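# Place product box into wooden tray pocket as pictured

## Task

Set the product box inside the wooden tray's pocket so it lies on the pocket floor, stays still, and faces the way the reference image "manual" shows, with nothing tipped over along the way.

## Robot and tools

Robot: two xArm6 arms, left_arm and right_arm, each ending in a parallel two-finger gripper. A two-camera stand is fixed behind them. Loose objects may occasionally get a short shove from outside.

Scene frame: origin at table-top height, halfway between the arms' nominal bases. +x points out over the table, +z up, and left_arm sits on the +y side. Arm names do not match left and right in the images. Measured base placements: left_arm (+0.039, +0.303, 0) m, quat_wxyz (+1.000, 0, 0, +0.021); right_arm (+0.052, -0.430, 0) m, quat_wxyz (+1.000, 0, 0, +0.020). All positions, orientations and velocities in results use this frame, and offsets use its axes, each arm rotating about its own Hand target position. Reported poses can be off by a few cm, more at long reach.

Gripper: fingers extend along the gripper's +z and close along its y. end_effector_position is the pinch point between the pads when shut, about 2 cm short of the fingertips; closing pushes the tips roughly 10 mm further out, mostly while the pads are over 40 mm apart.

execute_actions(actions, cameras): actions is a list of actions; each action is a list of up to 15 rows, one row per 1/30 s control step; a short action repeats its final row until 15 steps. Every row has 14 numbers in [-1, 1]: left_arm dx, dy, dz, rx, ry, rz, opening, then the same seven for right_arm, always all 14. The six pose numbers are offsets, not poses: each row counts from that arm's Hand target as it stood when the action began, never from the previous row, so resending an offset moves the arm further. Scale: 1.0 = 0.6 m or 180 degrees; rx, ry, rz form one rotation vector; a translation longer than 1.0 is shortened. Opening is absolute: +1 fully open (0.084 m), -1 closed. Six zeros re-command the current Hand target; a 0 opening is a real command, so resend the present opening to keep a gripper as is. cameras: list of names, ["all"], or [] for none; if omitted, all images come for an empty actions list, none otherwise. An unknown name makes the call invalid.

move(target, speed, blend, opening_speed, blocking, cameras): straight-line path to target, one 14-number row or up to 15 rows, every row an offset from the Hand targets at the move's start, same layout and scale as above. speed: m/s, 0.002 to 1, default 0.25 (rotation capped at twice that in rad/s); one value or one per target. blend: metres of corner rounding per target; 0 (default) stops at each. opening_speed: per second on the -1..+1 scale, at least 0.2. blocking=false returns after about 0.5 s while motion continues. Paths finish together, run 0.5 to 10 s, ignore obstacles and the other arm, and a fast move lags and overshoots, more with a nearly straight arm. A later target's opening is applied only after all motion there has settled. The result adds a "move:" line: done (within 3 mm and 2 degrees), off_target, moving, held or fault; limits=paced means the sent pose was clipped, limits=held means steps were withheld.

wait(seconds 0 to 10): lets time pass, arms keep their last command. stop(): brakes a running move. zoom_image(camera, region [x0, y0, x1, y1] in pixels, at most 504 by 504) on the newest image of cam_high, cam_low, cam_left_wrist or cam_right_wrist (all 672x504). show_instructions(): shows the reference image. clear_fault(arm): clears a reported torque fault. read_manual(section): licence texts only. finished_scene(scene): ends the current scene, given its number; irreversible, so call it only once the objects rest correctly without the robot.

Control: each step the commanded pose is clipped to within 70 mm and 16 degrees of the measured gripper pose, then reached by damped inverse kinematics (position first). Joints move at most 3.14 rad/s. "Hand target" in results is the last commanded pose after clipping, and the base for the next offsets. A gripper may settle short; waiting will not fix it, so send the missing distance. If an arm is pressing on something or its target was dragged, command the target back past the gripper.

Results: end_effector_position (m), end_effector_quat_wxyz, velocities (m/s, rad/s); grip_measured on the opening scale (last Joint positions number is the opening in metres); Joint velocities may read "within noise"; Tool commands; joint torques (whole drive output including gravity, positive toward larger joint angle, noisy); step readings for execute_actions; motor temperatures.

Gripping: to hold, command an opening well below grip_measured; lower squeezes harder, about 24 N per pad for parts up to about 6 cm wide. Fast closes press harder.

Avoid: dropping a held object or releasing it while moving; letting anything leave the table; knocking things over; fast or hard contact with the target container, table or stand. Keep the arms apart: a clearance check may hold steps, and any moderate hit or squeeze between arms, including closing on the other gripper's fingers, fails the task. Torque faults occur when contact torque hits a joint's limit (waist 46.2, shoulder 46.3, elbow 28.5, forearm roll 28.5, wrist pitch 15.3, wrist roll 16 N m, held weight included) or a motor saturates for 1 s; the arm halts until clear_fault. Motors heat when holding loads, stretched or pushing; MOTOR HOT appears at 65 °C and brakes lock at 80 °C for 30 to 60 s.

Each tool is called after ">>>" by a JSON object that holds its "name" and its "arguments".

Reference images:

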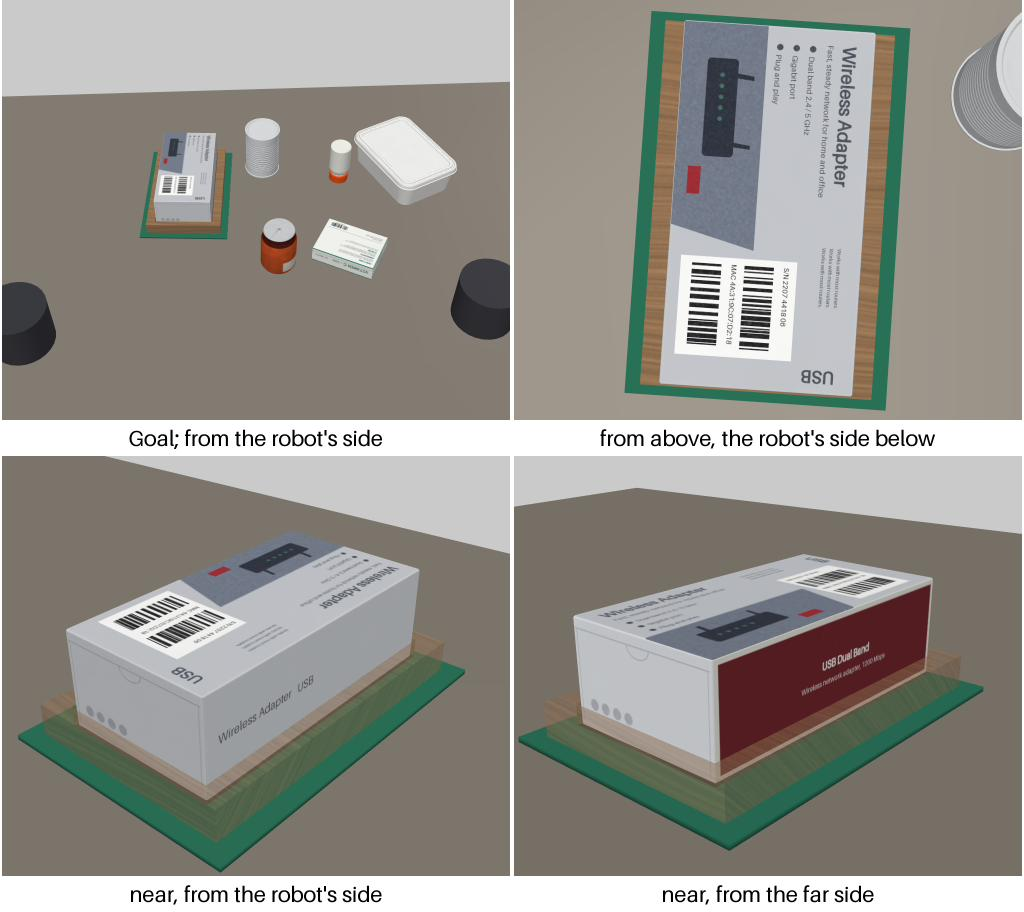

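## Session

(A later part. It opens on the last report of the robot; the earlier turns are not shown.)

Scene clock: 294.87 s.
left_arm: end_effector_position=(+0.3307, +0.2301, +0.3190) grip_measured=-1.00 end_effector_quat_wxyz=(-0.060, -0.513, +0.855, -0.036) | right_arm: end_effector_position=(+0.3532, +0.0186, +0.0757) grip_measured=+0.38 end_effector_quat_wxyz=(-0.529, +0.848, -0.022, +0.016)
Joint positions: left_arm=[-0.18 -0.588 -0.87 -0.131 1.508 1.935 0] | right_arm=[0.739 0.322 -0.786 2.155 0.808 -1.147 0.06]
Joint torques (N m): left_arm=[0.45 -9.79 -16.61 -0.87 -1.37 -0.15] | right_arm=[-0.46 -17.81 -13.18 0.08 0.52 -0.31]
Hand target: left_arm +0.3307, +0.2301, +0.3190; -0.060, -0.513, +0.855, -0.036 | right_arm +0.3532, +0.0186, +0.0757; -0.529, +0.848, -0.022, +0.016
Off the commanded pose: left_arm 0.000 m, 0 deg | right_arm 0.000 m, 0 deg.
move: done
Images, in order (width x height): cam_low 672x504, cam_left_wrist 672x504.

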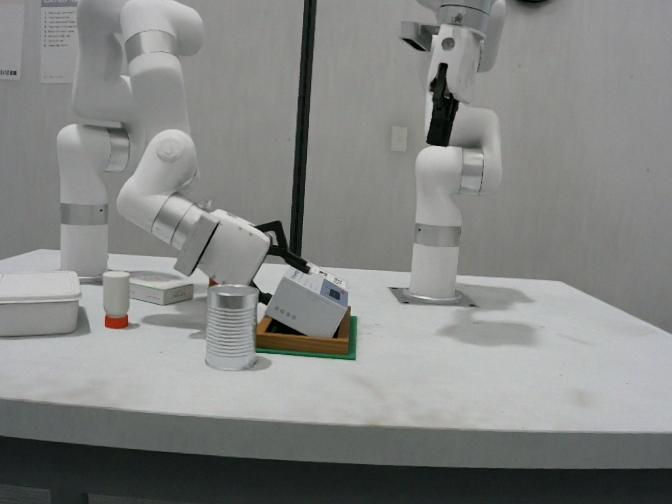

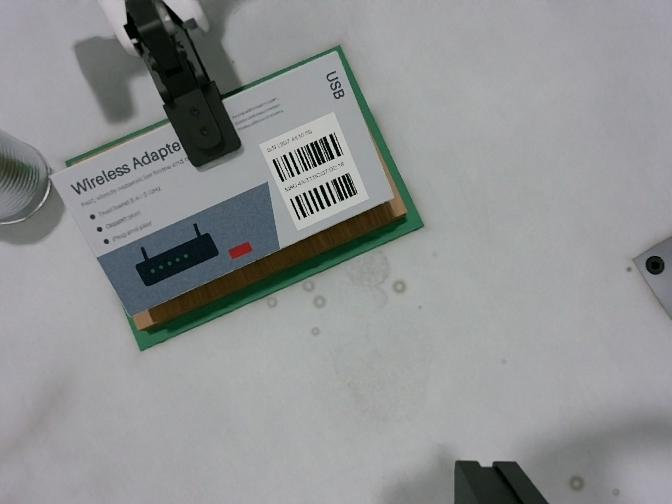

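>>> {"name": "move", "arguments": {"target": [[0,0,0,0,0,0,-1,0,0.0045,-0.011,0.028,-0.002,0,-0.3],[0,0,0,0,0,0,-1,0,0.0045,-0.011,0.028,-0.002,0,0.6]], "speed": 0.05, "opening_speed": 0.4, "cameras": ["cam_low","cam_left_wrist"]}}

>>> {"name": "zoom_image", "arguments": {"camera": "cam_low", "region": [190, 220, 390, 365]}}

Scene clock: 302.47 s.
left_arm: end_effector_position=(+0.3307, +0.2301, +0.3190) grip_measured=-1.00 end_effector_quat_wxyz=(-0.060, -0.513, +0.855, -0.036) | right_arm: end_effector_position=(+0.3532, +0.0213, +0.0691) grip_measured=+0.59 end_effector_quat_wxyz=(-0.566, +0.824, -0.021, +0.018)
Joint positions: left_arm=[-0.18 -0.588 -0.87 -0.131 1.508 1.935 0] | right_arm=[0.706 0.379 -0.778 2.207 0.938 -1.235 0.069]
Joint torques (N m): left_arm=[0.38 -9.55 -16.54 -0.85 -1.36 -0.16] | right_arm=[-0.14 -23.28 -15.9 0.1 1.58 -0.05]
Motor temperatures (°C): left_arm=[38 44 45 34 32 45] | right_arm=[39 40 45 36 47 36]
Hand target: left_arm +0.3307, +0.2301, +0.3190; -0.060, -0.513, +0.855, -0.036 | right_arm +0.3532, +0.0213, +0.0691; -0.566, +0.824, -0.021, +0.018
Off the commanded pose: left_arm 0.000 m, 0 deg | right_arm 0.000 m, 0 deg.
move: done
Images, in order (width x height): cam_low 672x504, cam_left_wrist 672x504.

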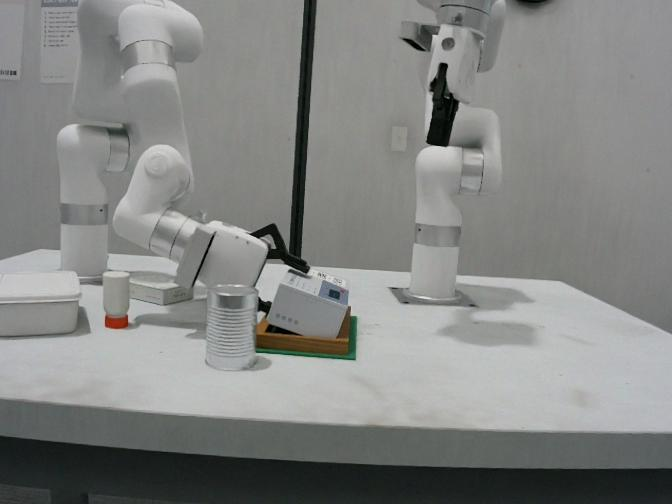

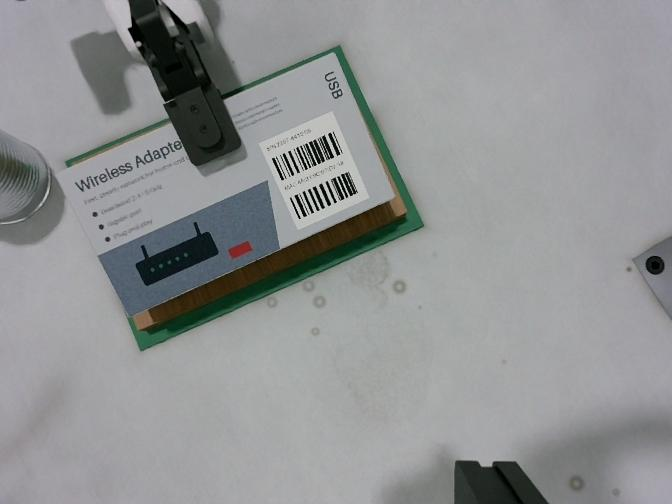

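Scaled by 2.520 from the camera's 672x504 image, which has a finer 960x720 frame.

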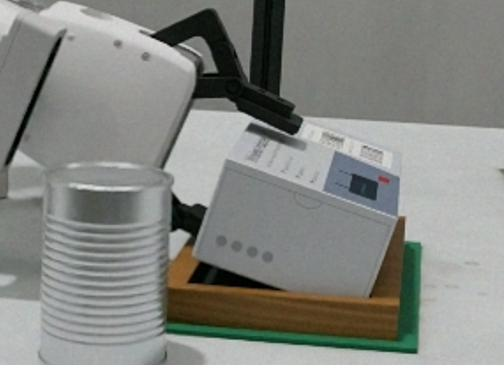

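>>> {"name": "move", "arguments": {"target": [0,0,0,0,0,0,-1,-0.008,-0.09,0.006,0,0,0,0.6], "speed": 0.04, "cameras": ["cam_low","cam_left_wrist"]}}

>>> {"name": "zoom_image", "arguments": {"camera": "cam_low", "region": [190, 220, 390, 365]}}

Scene clock: 307.20 s.
left_arm: end_effector_position=(+0.3307, +0.2301, +0.3190) grip_measured=-1.00 end_effector_quat_wxyz=(-0.060, -0.513, +0.855, -0.036) | right_arm: end_effector_position=(+0.3484, -0.0327, +0.0726) grip_measured=+0.59 end_effector_quat_wxyz=(-0.566, +0.824, -0.021, +0.018)
Joint positions: left_arm=[-0.18 -0.588 -0.87 -0.131 1.508 1.935 0] | right_arm=[0.591 0.286 -0.638 2.11 0.999 -1.254 0.069]
Joint torques (N m): left_arm=[0.24 -9.45 -16.4 -0.79 -1.29 -0.12] | right_arm=[-1.65 -20.61 -12.59 -0.84 1.37 -0.29]
Hand target: left_arm +0.3307, +0.2301, +0.3190; -0.060, -0.513, +0.855, -0.036 | right_arm +0.3484, -0.0327, +0.0727; -0.566, +0.824, -0.021, +0.018
Off the commanded pose: left_arm 0.000 m, 0 deg | right_arm 0.000 m, 0 deg.
move: done
Images, in order (width x height): cam_low 672x504, cam_left_wrist 672x504.

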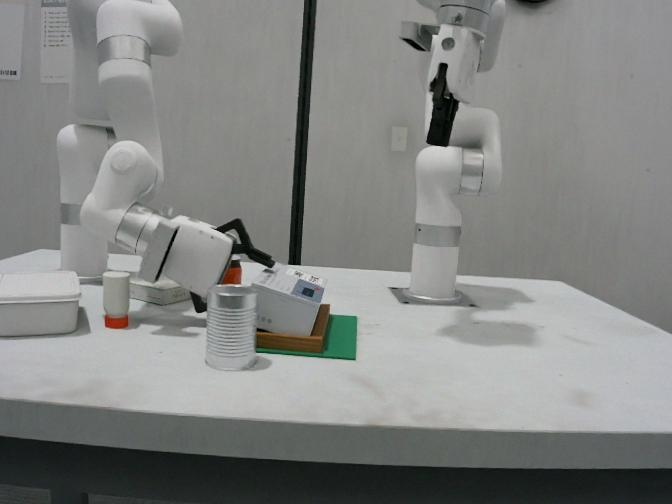

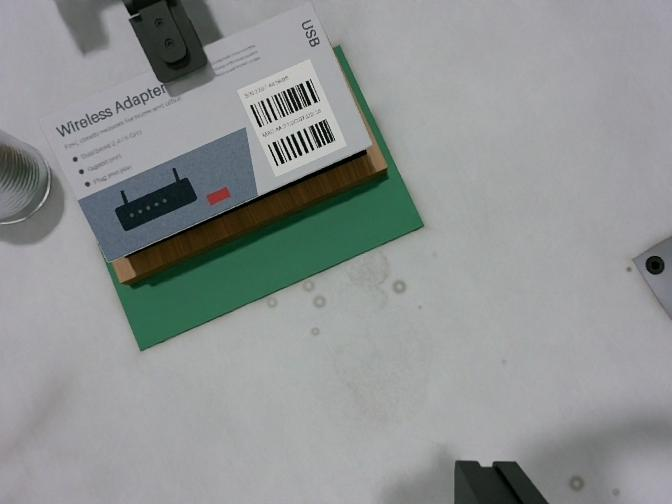

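Scaled by 2.520 from the camera's 672x504 image, which has a finer 960x720 frame.

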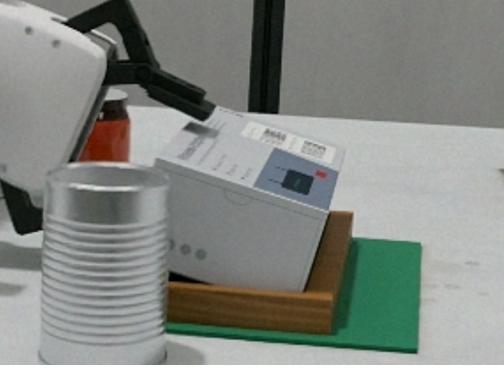

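>>> {"name": "move", "arguments": {"target": [0,0,0,0,0,0,-1,0,0,0.025,0,0,0,0.45], "speed": 0.04, "cameras": ["cam_low","cam_left_wrist"]}}

>>> {"name": "zoom_image", "arguments": {"camera": "cam_low", "region": [170, 220, 370, 365]}}

Scene clock: 313.73 s.
left_arm: end_effector_position=(+0.3307, +0.2301, +0.3190) grip_measured=-1.00 end_effector_quat_wxyz=(-0.060, -0.513, +0.855, -0.036) | right_arm: end_effector_position=(+0.3484, -0.0327, +0.0876) grip_measured=+0.44 end_effector_quat_wxyz=(-0.566, +0.824, -0.021, +0.018)
Joint positions: left_arm=[-0.18 -0.588 -0.87 -0.131 1.508 1.935 0] | right_arm=[0.595 0.234 -0.625 2.093 0.978 -1.215 0.063]
Joint torques (N m): left_arm=[0.34 -9.45 -16.47 -0.89 -1.36 -0.1] | right_arm=[1.95 -20.84 -14.74 -0.59 1.15 0.22]
Hand target: left_arm +0.3307, +0.2301, +0.3190; -0.060, -0.513, +0.855, -0.036 | right_arm +0.3484, -0.0327, +0.0877; -0.566, +0.824, -0.021, +0.018
Off the commanded pose: left_arm 0.000 m, 0 deg | right_arm 0.000 m, 0 deg.
move: done
Images, in order (width x height): cam_low 672x504, cam_left_wrist 672x504.

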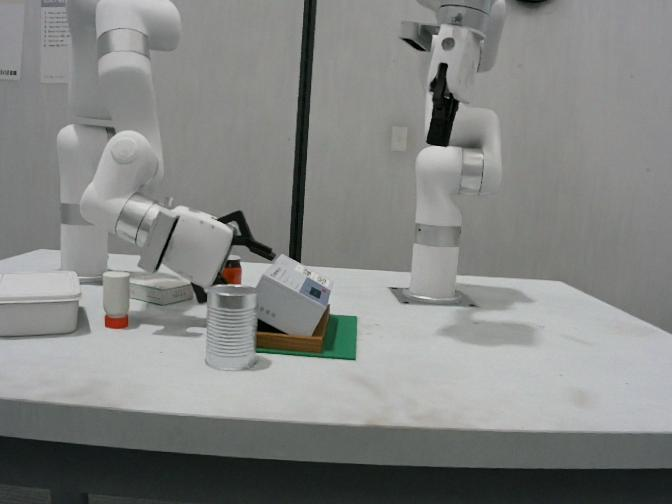

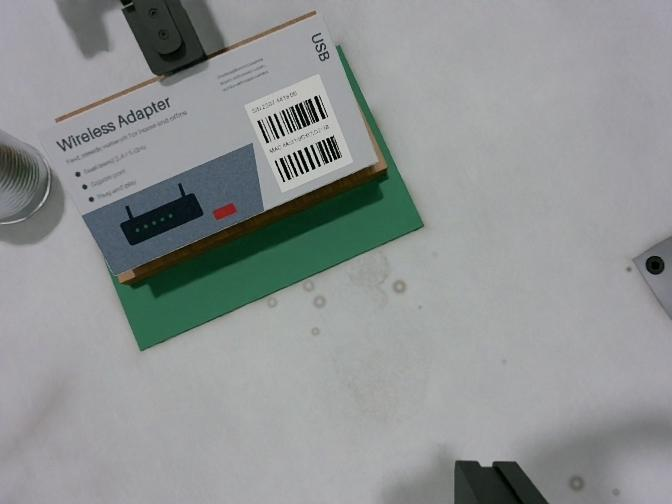

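Scaled by 2.520 from the camera's 672x504 image, which has a finer 960x720 frame.

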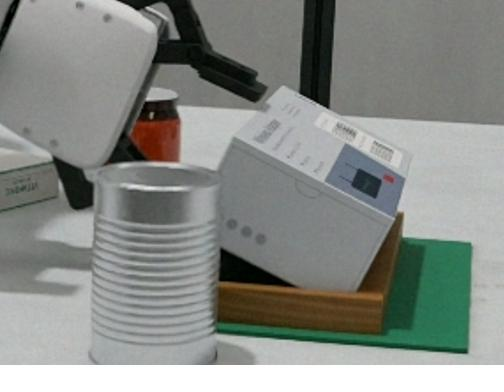

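>>> {"name": "move", "arguments": {"target": [[0,0,0,0,0,0,-1,0,0,-0.015,0,0,0,0.45],[0,0,0,0,0,0,-1,-0.005,-0.06,-0.01,0,0,0,0.45]], "speed": 0.03, "cameras": ["cam_low","cam_left_wrist"]}}

>>> {"name": "zoom_image", "arguments": {"camera": "cam_low", "region": [170, 220, 370, 365]}}

Scene clock: 321.07 s.
left_arm: end_effector_position=(+0.3307, +0.2301, +0.3190) grip_measured=-1.00 end_effector_quat_wxyz=(-0.060, -0.513, +0.855, -0.036) | right_arm: end_effector_position=(+0.3454, -0.0687, +0.0817) grip_measured=+0.44 end_effector_quat_wxyz=(-0.566, +0.824, -0.021, +0.018)
Joint positions: left_arm=[-0.18 -0.588 -0.87 -0.131 1.508 1.935 0] | right_arm=[0.501 0.204 -0.551 2.02 1.029 -1.243 0.063]
Joint torques (N m): left_arm=[0.3 -9.13 -16.4 -0.91 -1.3 -0.15] | right_arm=[-1.56 -19.38 -13.25 -0.57 1.77 0.01]
Hand target: left_arm +0.3307, +0.2301, +0.3190; -0.060, -0.513, +0.855, -0.036 | right_arm +0.3454, -0.0687, +0.0817; -0.566, +0.824, -0.021, +0.018
Off the commanded pose: left_arm 0.000 m, 0 deg | right_arm 0.000 m, 0 deg.
move: done
Images, in order (width x height): cam_low 672x504, cam_left_wrist 672x504.

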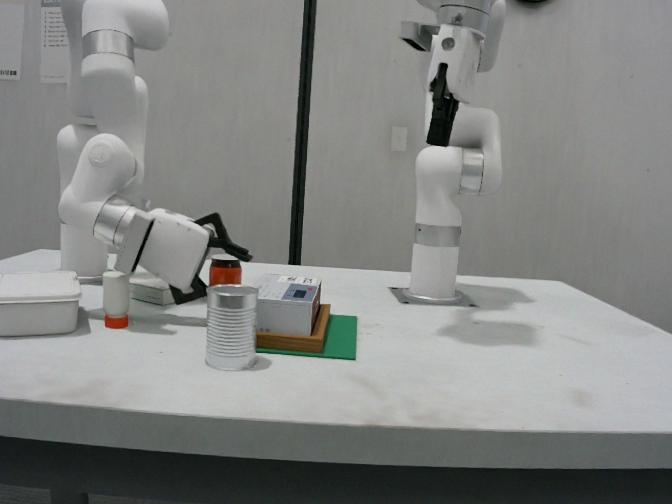

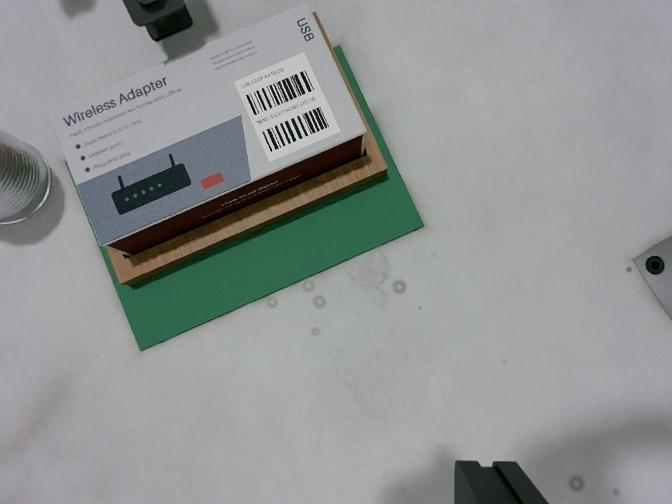

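Scaled by 2.520 from the camera's 672x504 image, which has a finer 960x720 frame.

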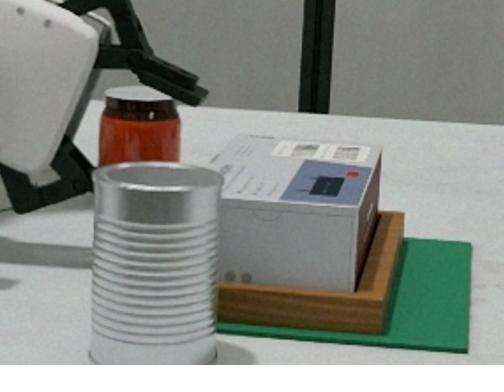

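>>> {"name": "move", "arguments": {"target": [[0,0,0,0,0,0,-1,0,0,0,0,0,0,-1],[0,0,0,0,0,0,-1,0.001,0,-0.013,0,0,0,-1],[0,0,0,0,0,0,-1,0.004,0.046,-0.013,0,0,0,-1]], "speed": 0.03, "cameras": ["cam_low","cam_left_wrist"]}}

>>> {"name": "zoom_image", "arguments": {"camera": "cam_low", "region": [170, 220, 370, 365]}}

Scene clock: 330.30 s.
left_arm: end_effector_position=(+0.3307, +0.2301, +0.3190) grip_measured=-1.00 end_effector_quat_wxyz=(-0.060, -0.513, +0.855, -0.036) | right_arm: end_effector_position=(+0.3478, -0.0411, +0.0739) grip_measured=-1.00 end_effector_quat_wxyz=(-0.566, +0.824, -0.021, +0.018)
Joint positions: left_arm=[-0.18 -0.588 -0.87 -0.131 1.508 1.935 0] | right_arm=[0.57 0.27 -0.618 2.091 1.007 -1.254 0]
Joint torques (N m): left_arm=[0.08 -9.2 -16.37 -0.8 -1.32 -0.19] | right_arm=[3.04 -16.9 -15.2 0.71 0.78 0.29]
Hand target: left_arm +0.3307, +0.2301, +0.3190; -0.060, -0.513, +0.855, -0.036 | right_arm +0.3478, -0.0411, +0.0739; -0.566, +0.824, -0.021, +0.018
Off the commanded pose: left_arm 0.000 m, 0 deg | right_arm 0.000 m, 0 deg.
move: done
Images, in order (width x height): cam_low 672x504, cam_left_wrist 672x504.

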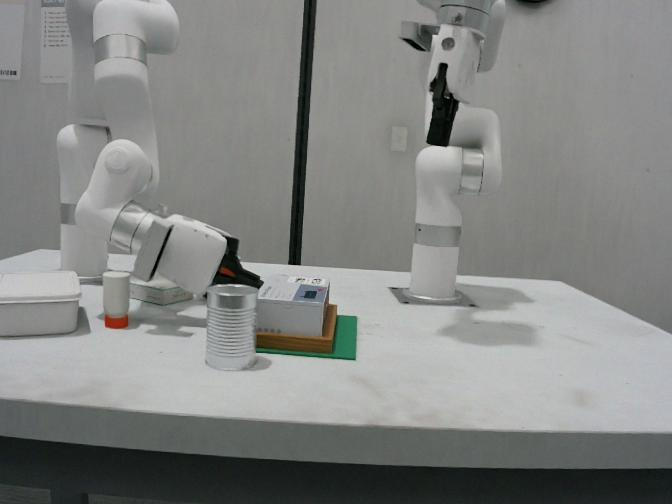

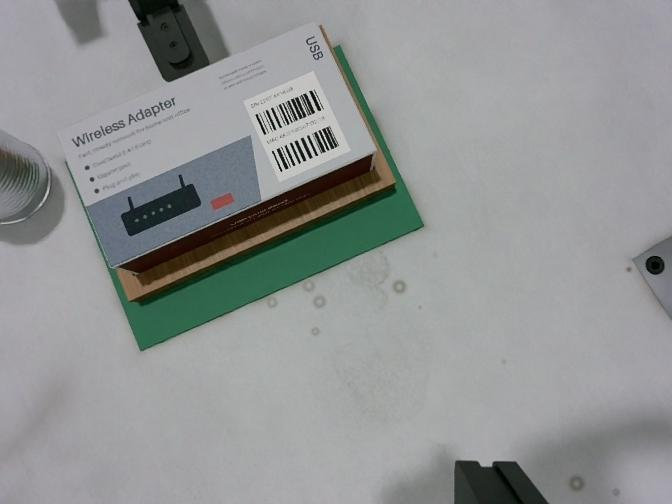

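Scaled by 2.520 from the camera's 672x504 image, which has a finer 960x720 frame.

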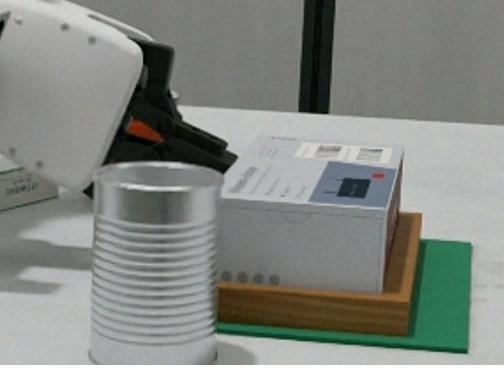

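>>> {"name": "move", "arguments": {"target": [0,0,0,0,0,0,-1,0.001,0.0167,0,0,0,0,-1], "speed": 0.03, "cameras": ["cam_low","cam_left_wrist"]}}

>>> {"name": "zoom_image", "arguments": {"camera": "cam_low", "region": [210, 250, 370, 365]}}

>>> {"name": "zoom_image", "arguments": {"camera": "cam_left_wrist", "region": [40, 10, 460, 325]}}

Scene clock: 337.13 s.
left_arm: end_effector_position=(+0.3307, +0.2301, +0.3190) grip_measured=-1.00 end_effector_quat_wxyz=(-0.060, -0.513, +0.855, -0.036) | right_arm: end_effector_position=(+0.3484, -0.0311, +0.0739) grip_measured=-1.00 end_effector_quat_wxyz=(-0.566, +0.824, -0.021, +0.018)
Joint positions: left_arm=[-0.18 -0.588 -0.87 -0.131 1.508 1.935 0] | right_arm=[0.595 0.284 -0.64 2.112 0.995 -1.25 0]
Joint torques (N m): left_arm=[0.08 -9.16 -16.56 -0.76 -1.28 -0.1] | right_arm=[2.66 -18.71 -16.23 0.93 1.4 0.23]
Hand target: left_arm +0.3307, +0.2301, +0.3190; -0.060, -0.513, +0.855, -0.036 | right_arm +0.3484, -0.0311, +0.0739; -0.566, +0.824, -0.021, +0.018
Off the commanded pose: left_arm 0.000 m, 0 deg | right_arm 0.000 m, 0 deg.
move: done
Images, in order (width x height): cam_low 672x504, cam_left_wrist 672x504.

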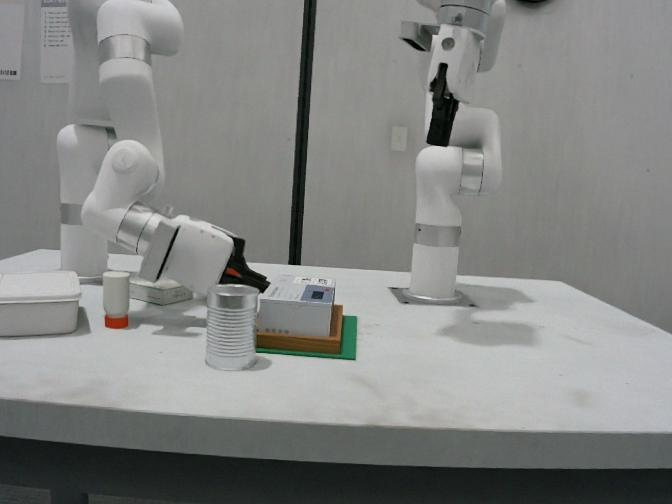

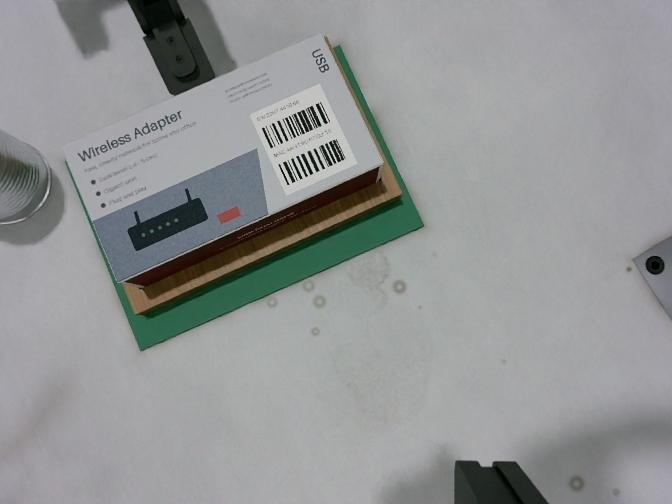

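Scaled by 3.150 from the camera's 672x504 image, which has a finer 960x720 frame.

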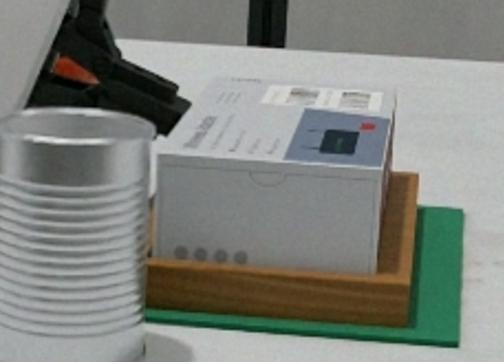

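Scaled by 1.200 from the camera's 672x504 image, which has a finer 960x720 frame.

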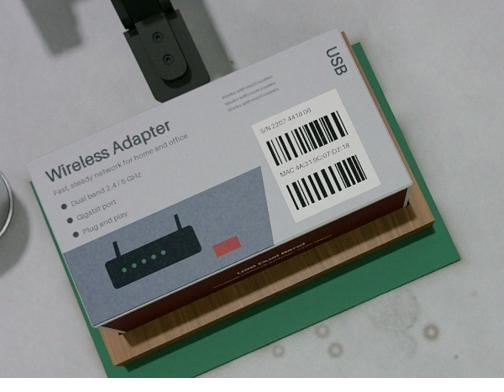

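>>> {"name": "move", "arguments": {"target": [[0,0,0,0,0,0,-1,0.0005,0.023,0,0,0,0,-1],[0,0,0,0,0,0,-1,-0.005,-0.1,0.05,0,0,0,-1],[0,0,0,0,0,0,-1,-0.05,-0.35,0.35,0,0,0,-1]], "speed": [0.03,0.1,0.25], "cameras": ["all"]}}

>>> {"name": "zoom_image", "arguments": {"camera": "cam_low", "region": [210, 250, 370, 365]}}

>>> {"name": "zoom_image", "arguments": {"camera": "cam_left_wrist", "region": [40, 20, 460, 335]}}

Scene clock: 348.60 s.
left_arm: end_effector_position=(+0.3307, +0.2301, +0.3190) grip_measured=-1.00 end_effector_quat_wxyz=(-0.060, -0.513, +0.855, -0.036) | right_arm: end_effector_position=(+0.3184, -0.2411, +0.2839) grip_measured=-1.00 end_effector_quat_wxyz=(-0.566, +0.824, -0.021, +0.018)
Joint positions: left_arm=[-0.18 -0.588 -0.87 -0.131 1.508 1.935 0] | right_arm=[-0.187 -0.704 -0.33 1.209 1.46 -0.538 0]
Joint torques (N m): left_arm=[-0.01 -9.3 -16.53 -0.83 -1.29 -0.15] | right_arm=[-1.8 -6.28 -23.57 0.48 0.72 -0.21]
Hand target: left_arm +0.3307, +0.2301, +0.3190; -0.060, -0.513, +0.855, -0.036 | right_arm +0.3184, -0.2411, +0.2839; -0.566, +0.824, -0.021, +0.018
Off the commanded pose: left_arm 0.000 m, 0 deg | right_arm 0.000 m, 0 deg.
move: done

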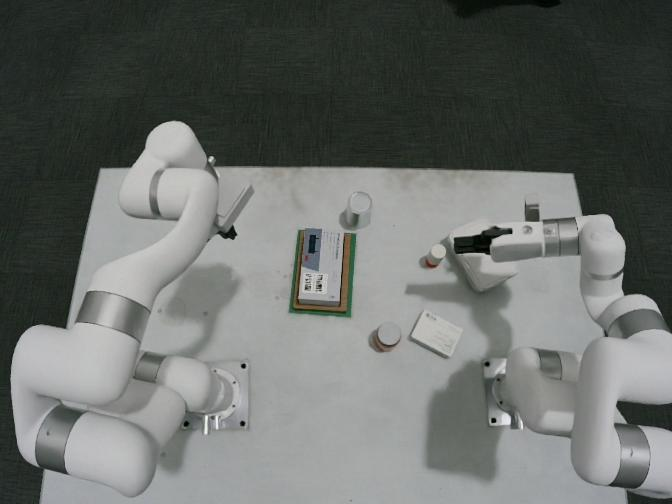

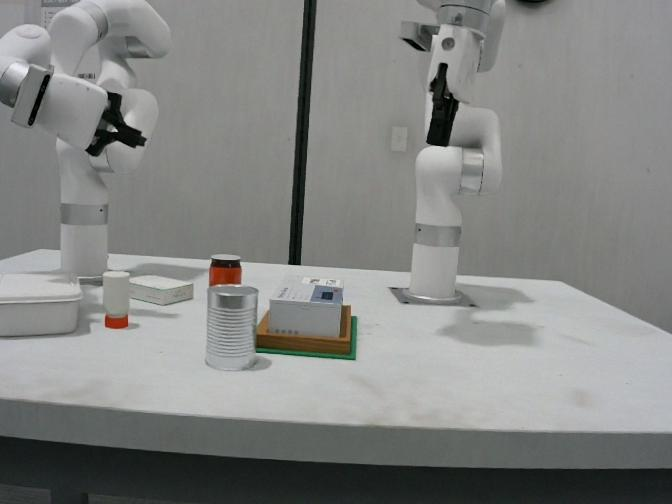

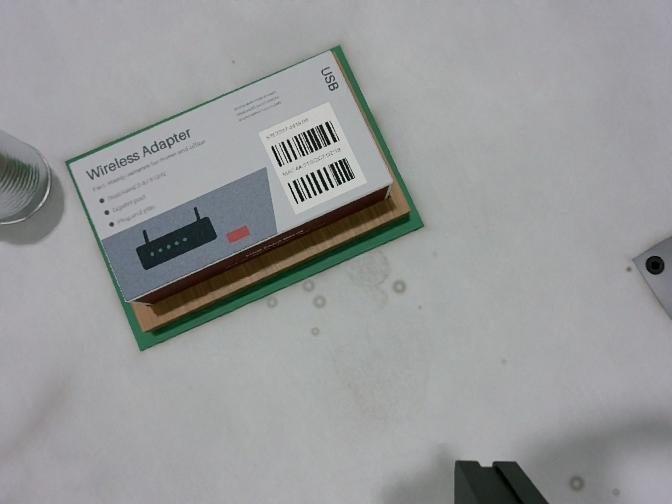

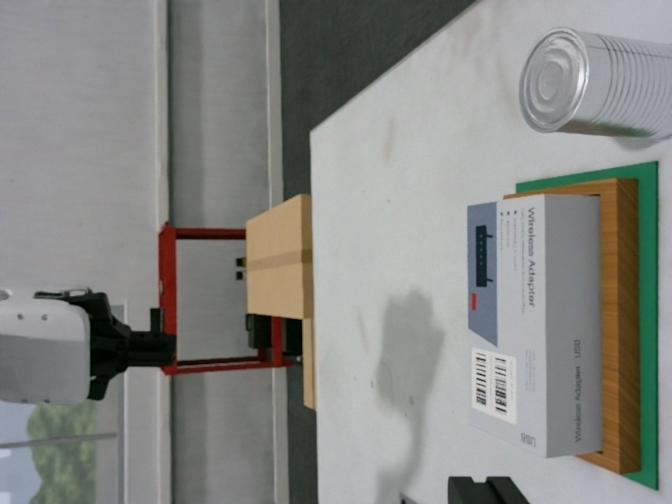

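Scaled by 3.150 from the camera's 672x504 image, which has a finer 960x720 frame.

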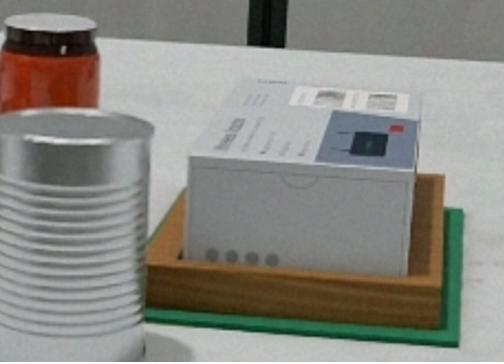

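Scaled by 1.200 from the camera's 672x504 image, which has a finer 960x720 frame.

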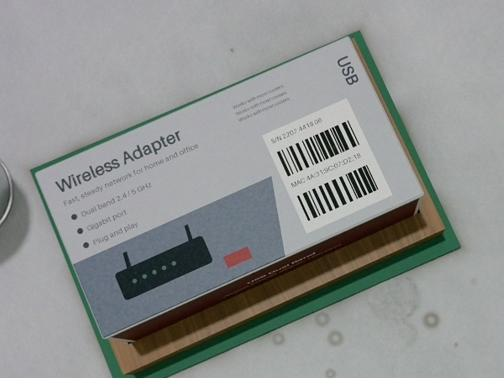

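>>> {"name": "zoom_image", "arguments": {"camera": "cam_right_wrist", "region": [450, 160, 672, 490]}}

Scaled by 1.527 from the camera's 672x504 image, which has a finer 960x720 frame.

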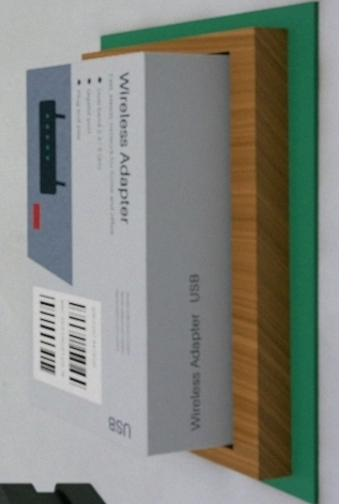

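>>> {"name": "finished_scene", "arguments": {"scene": 1}}

The scene is finished: the task was done.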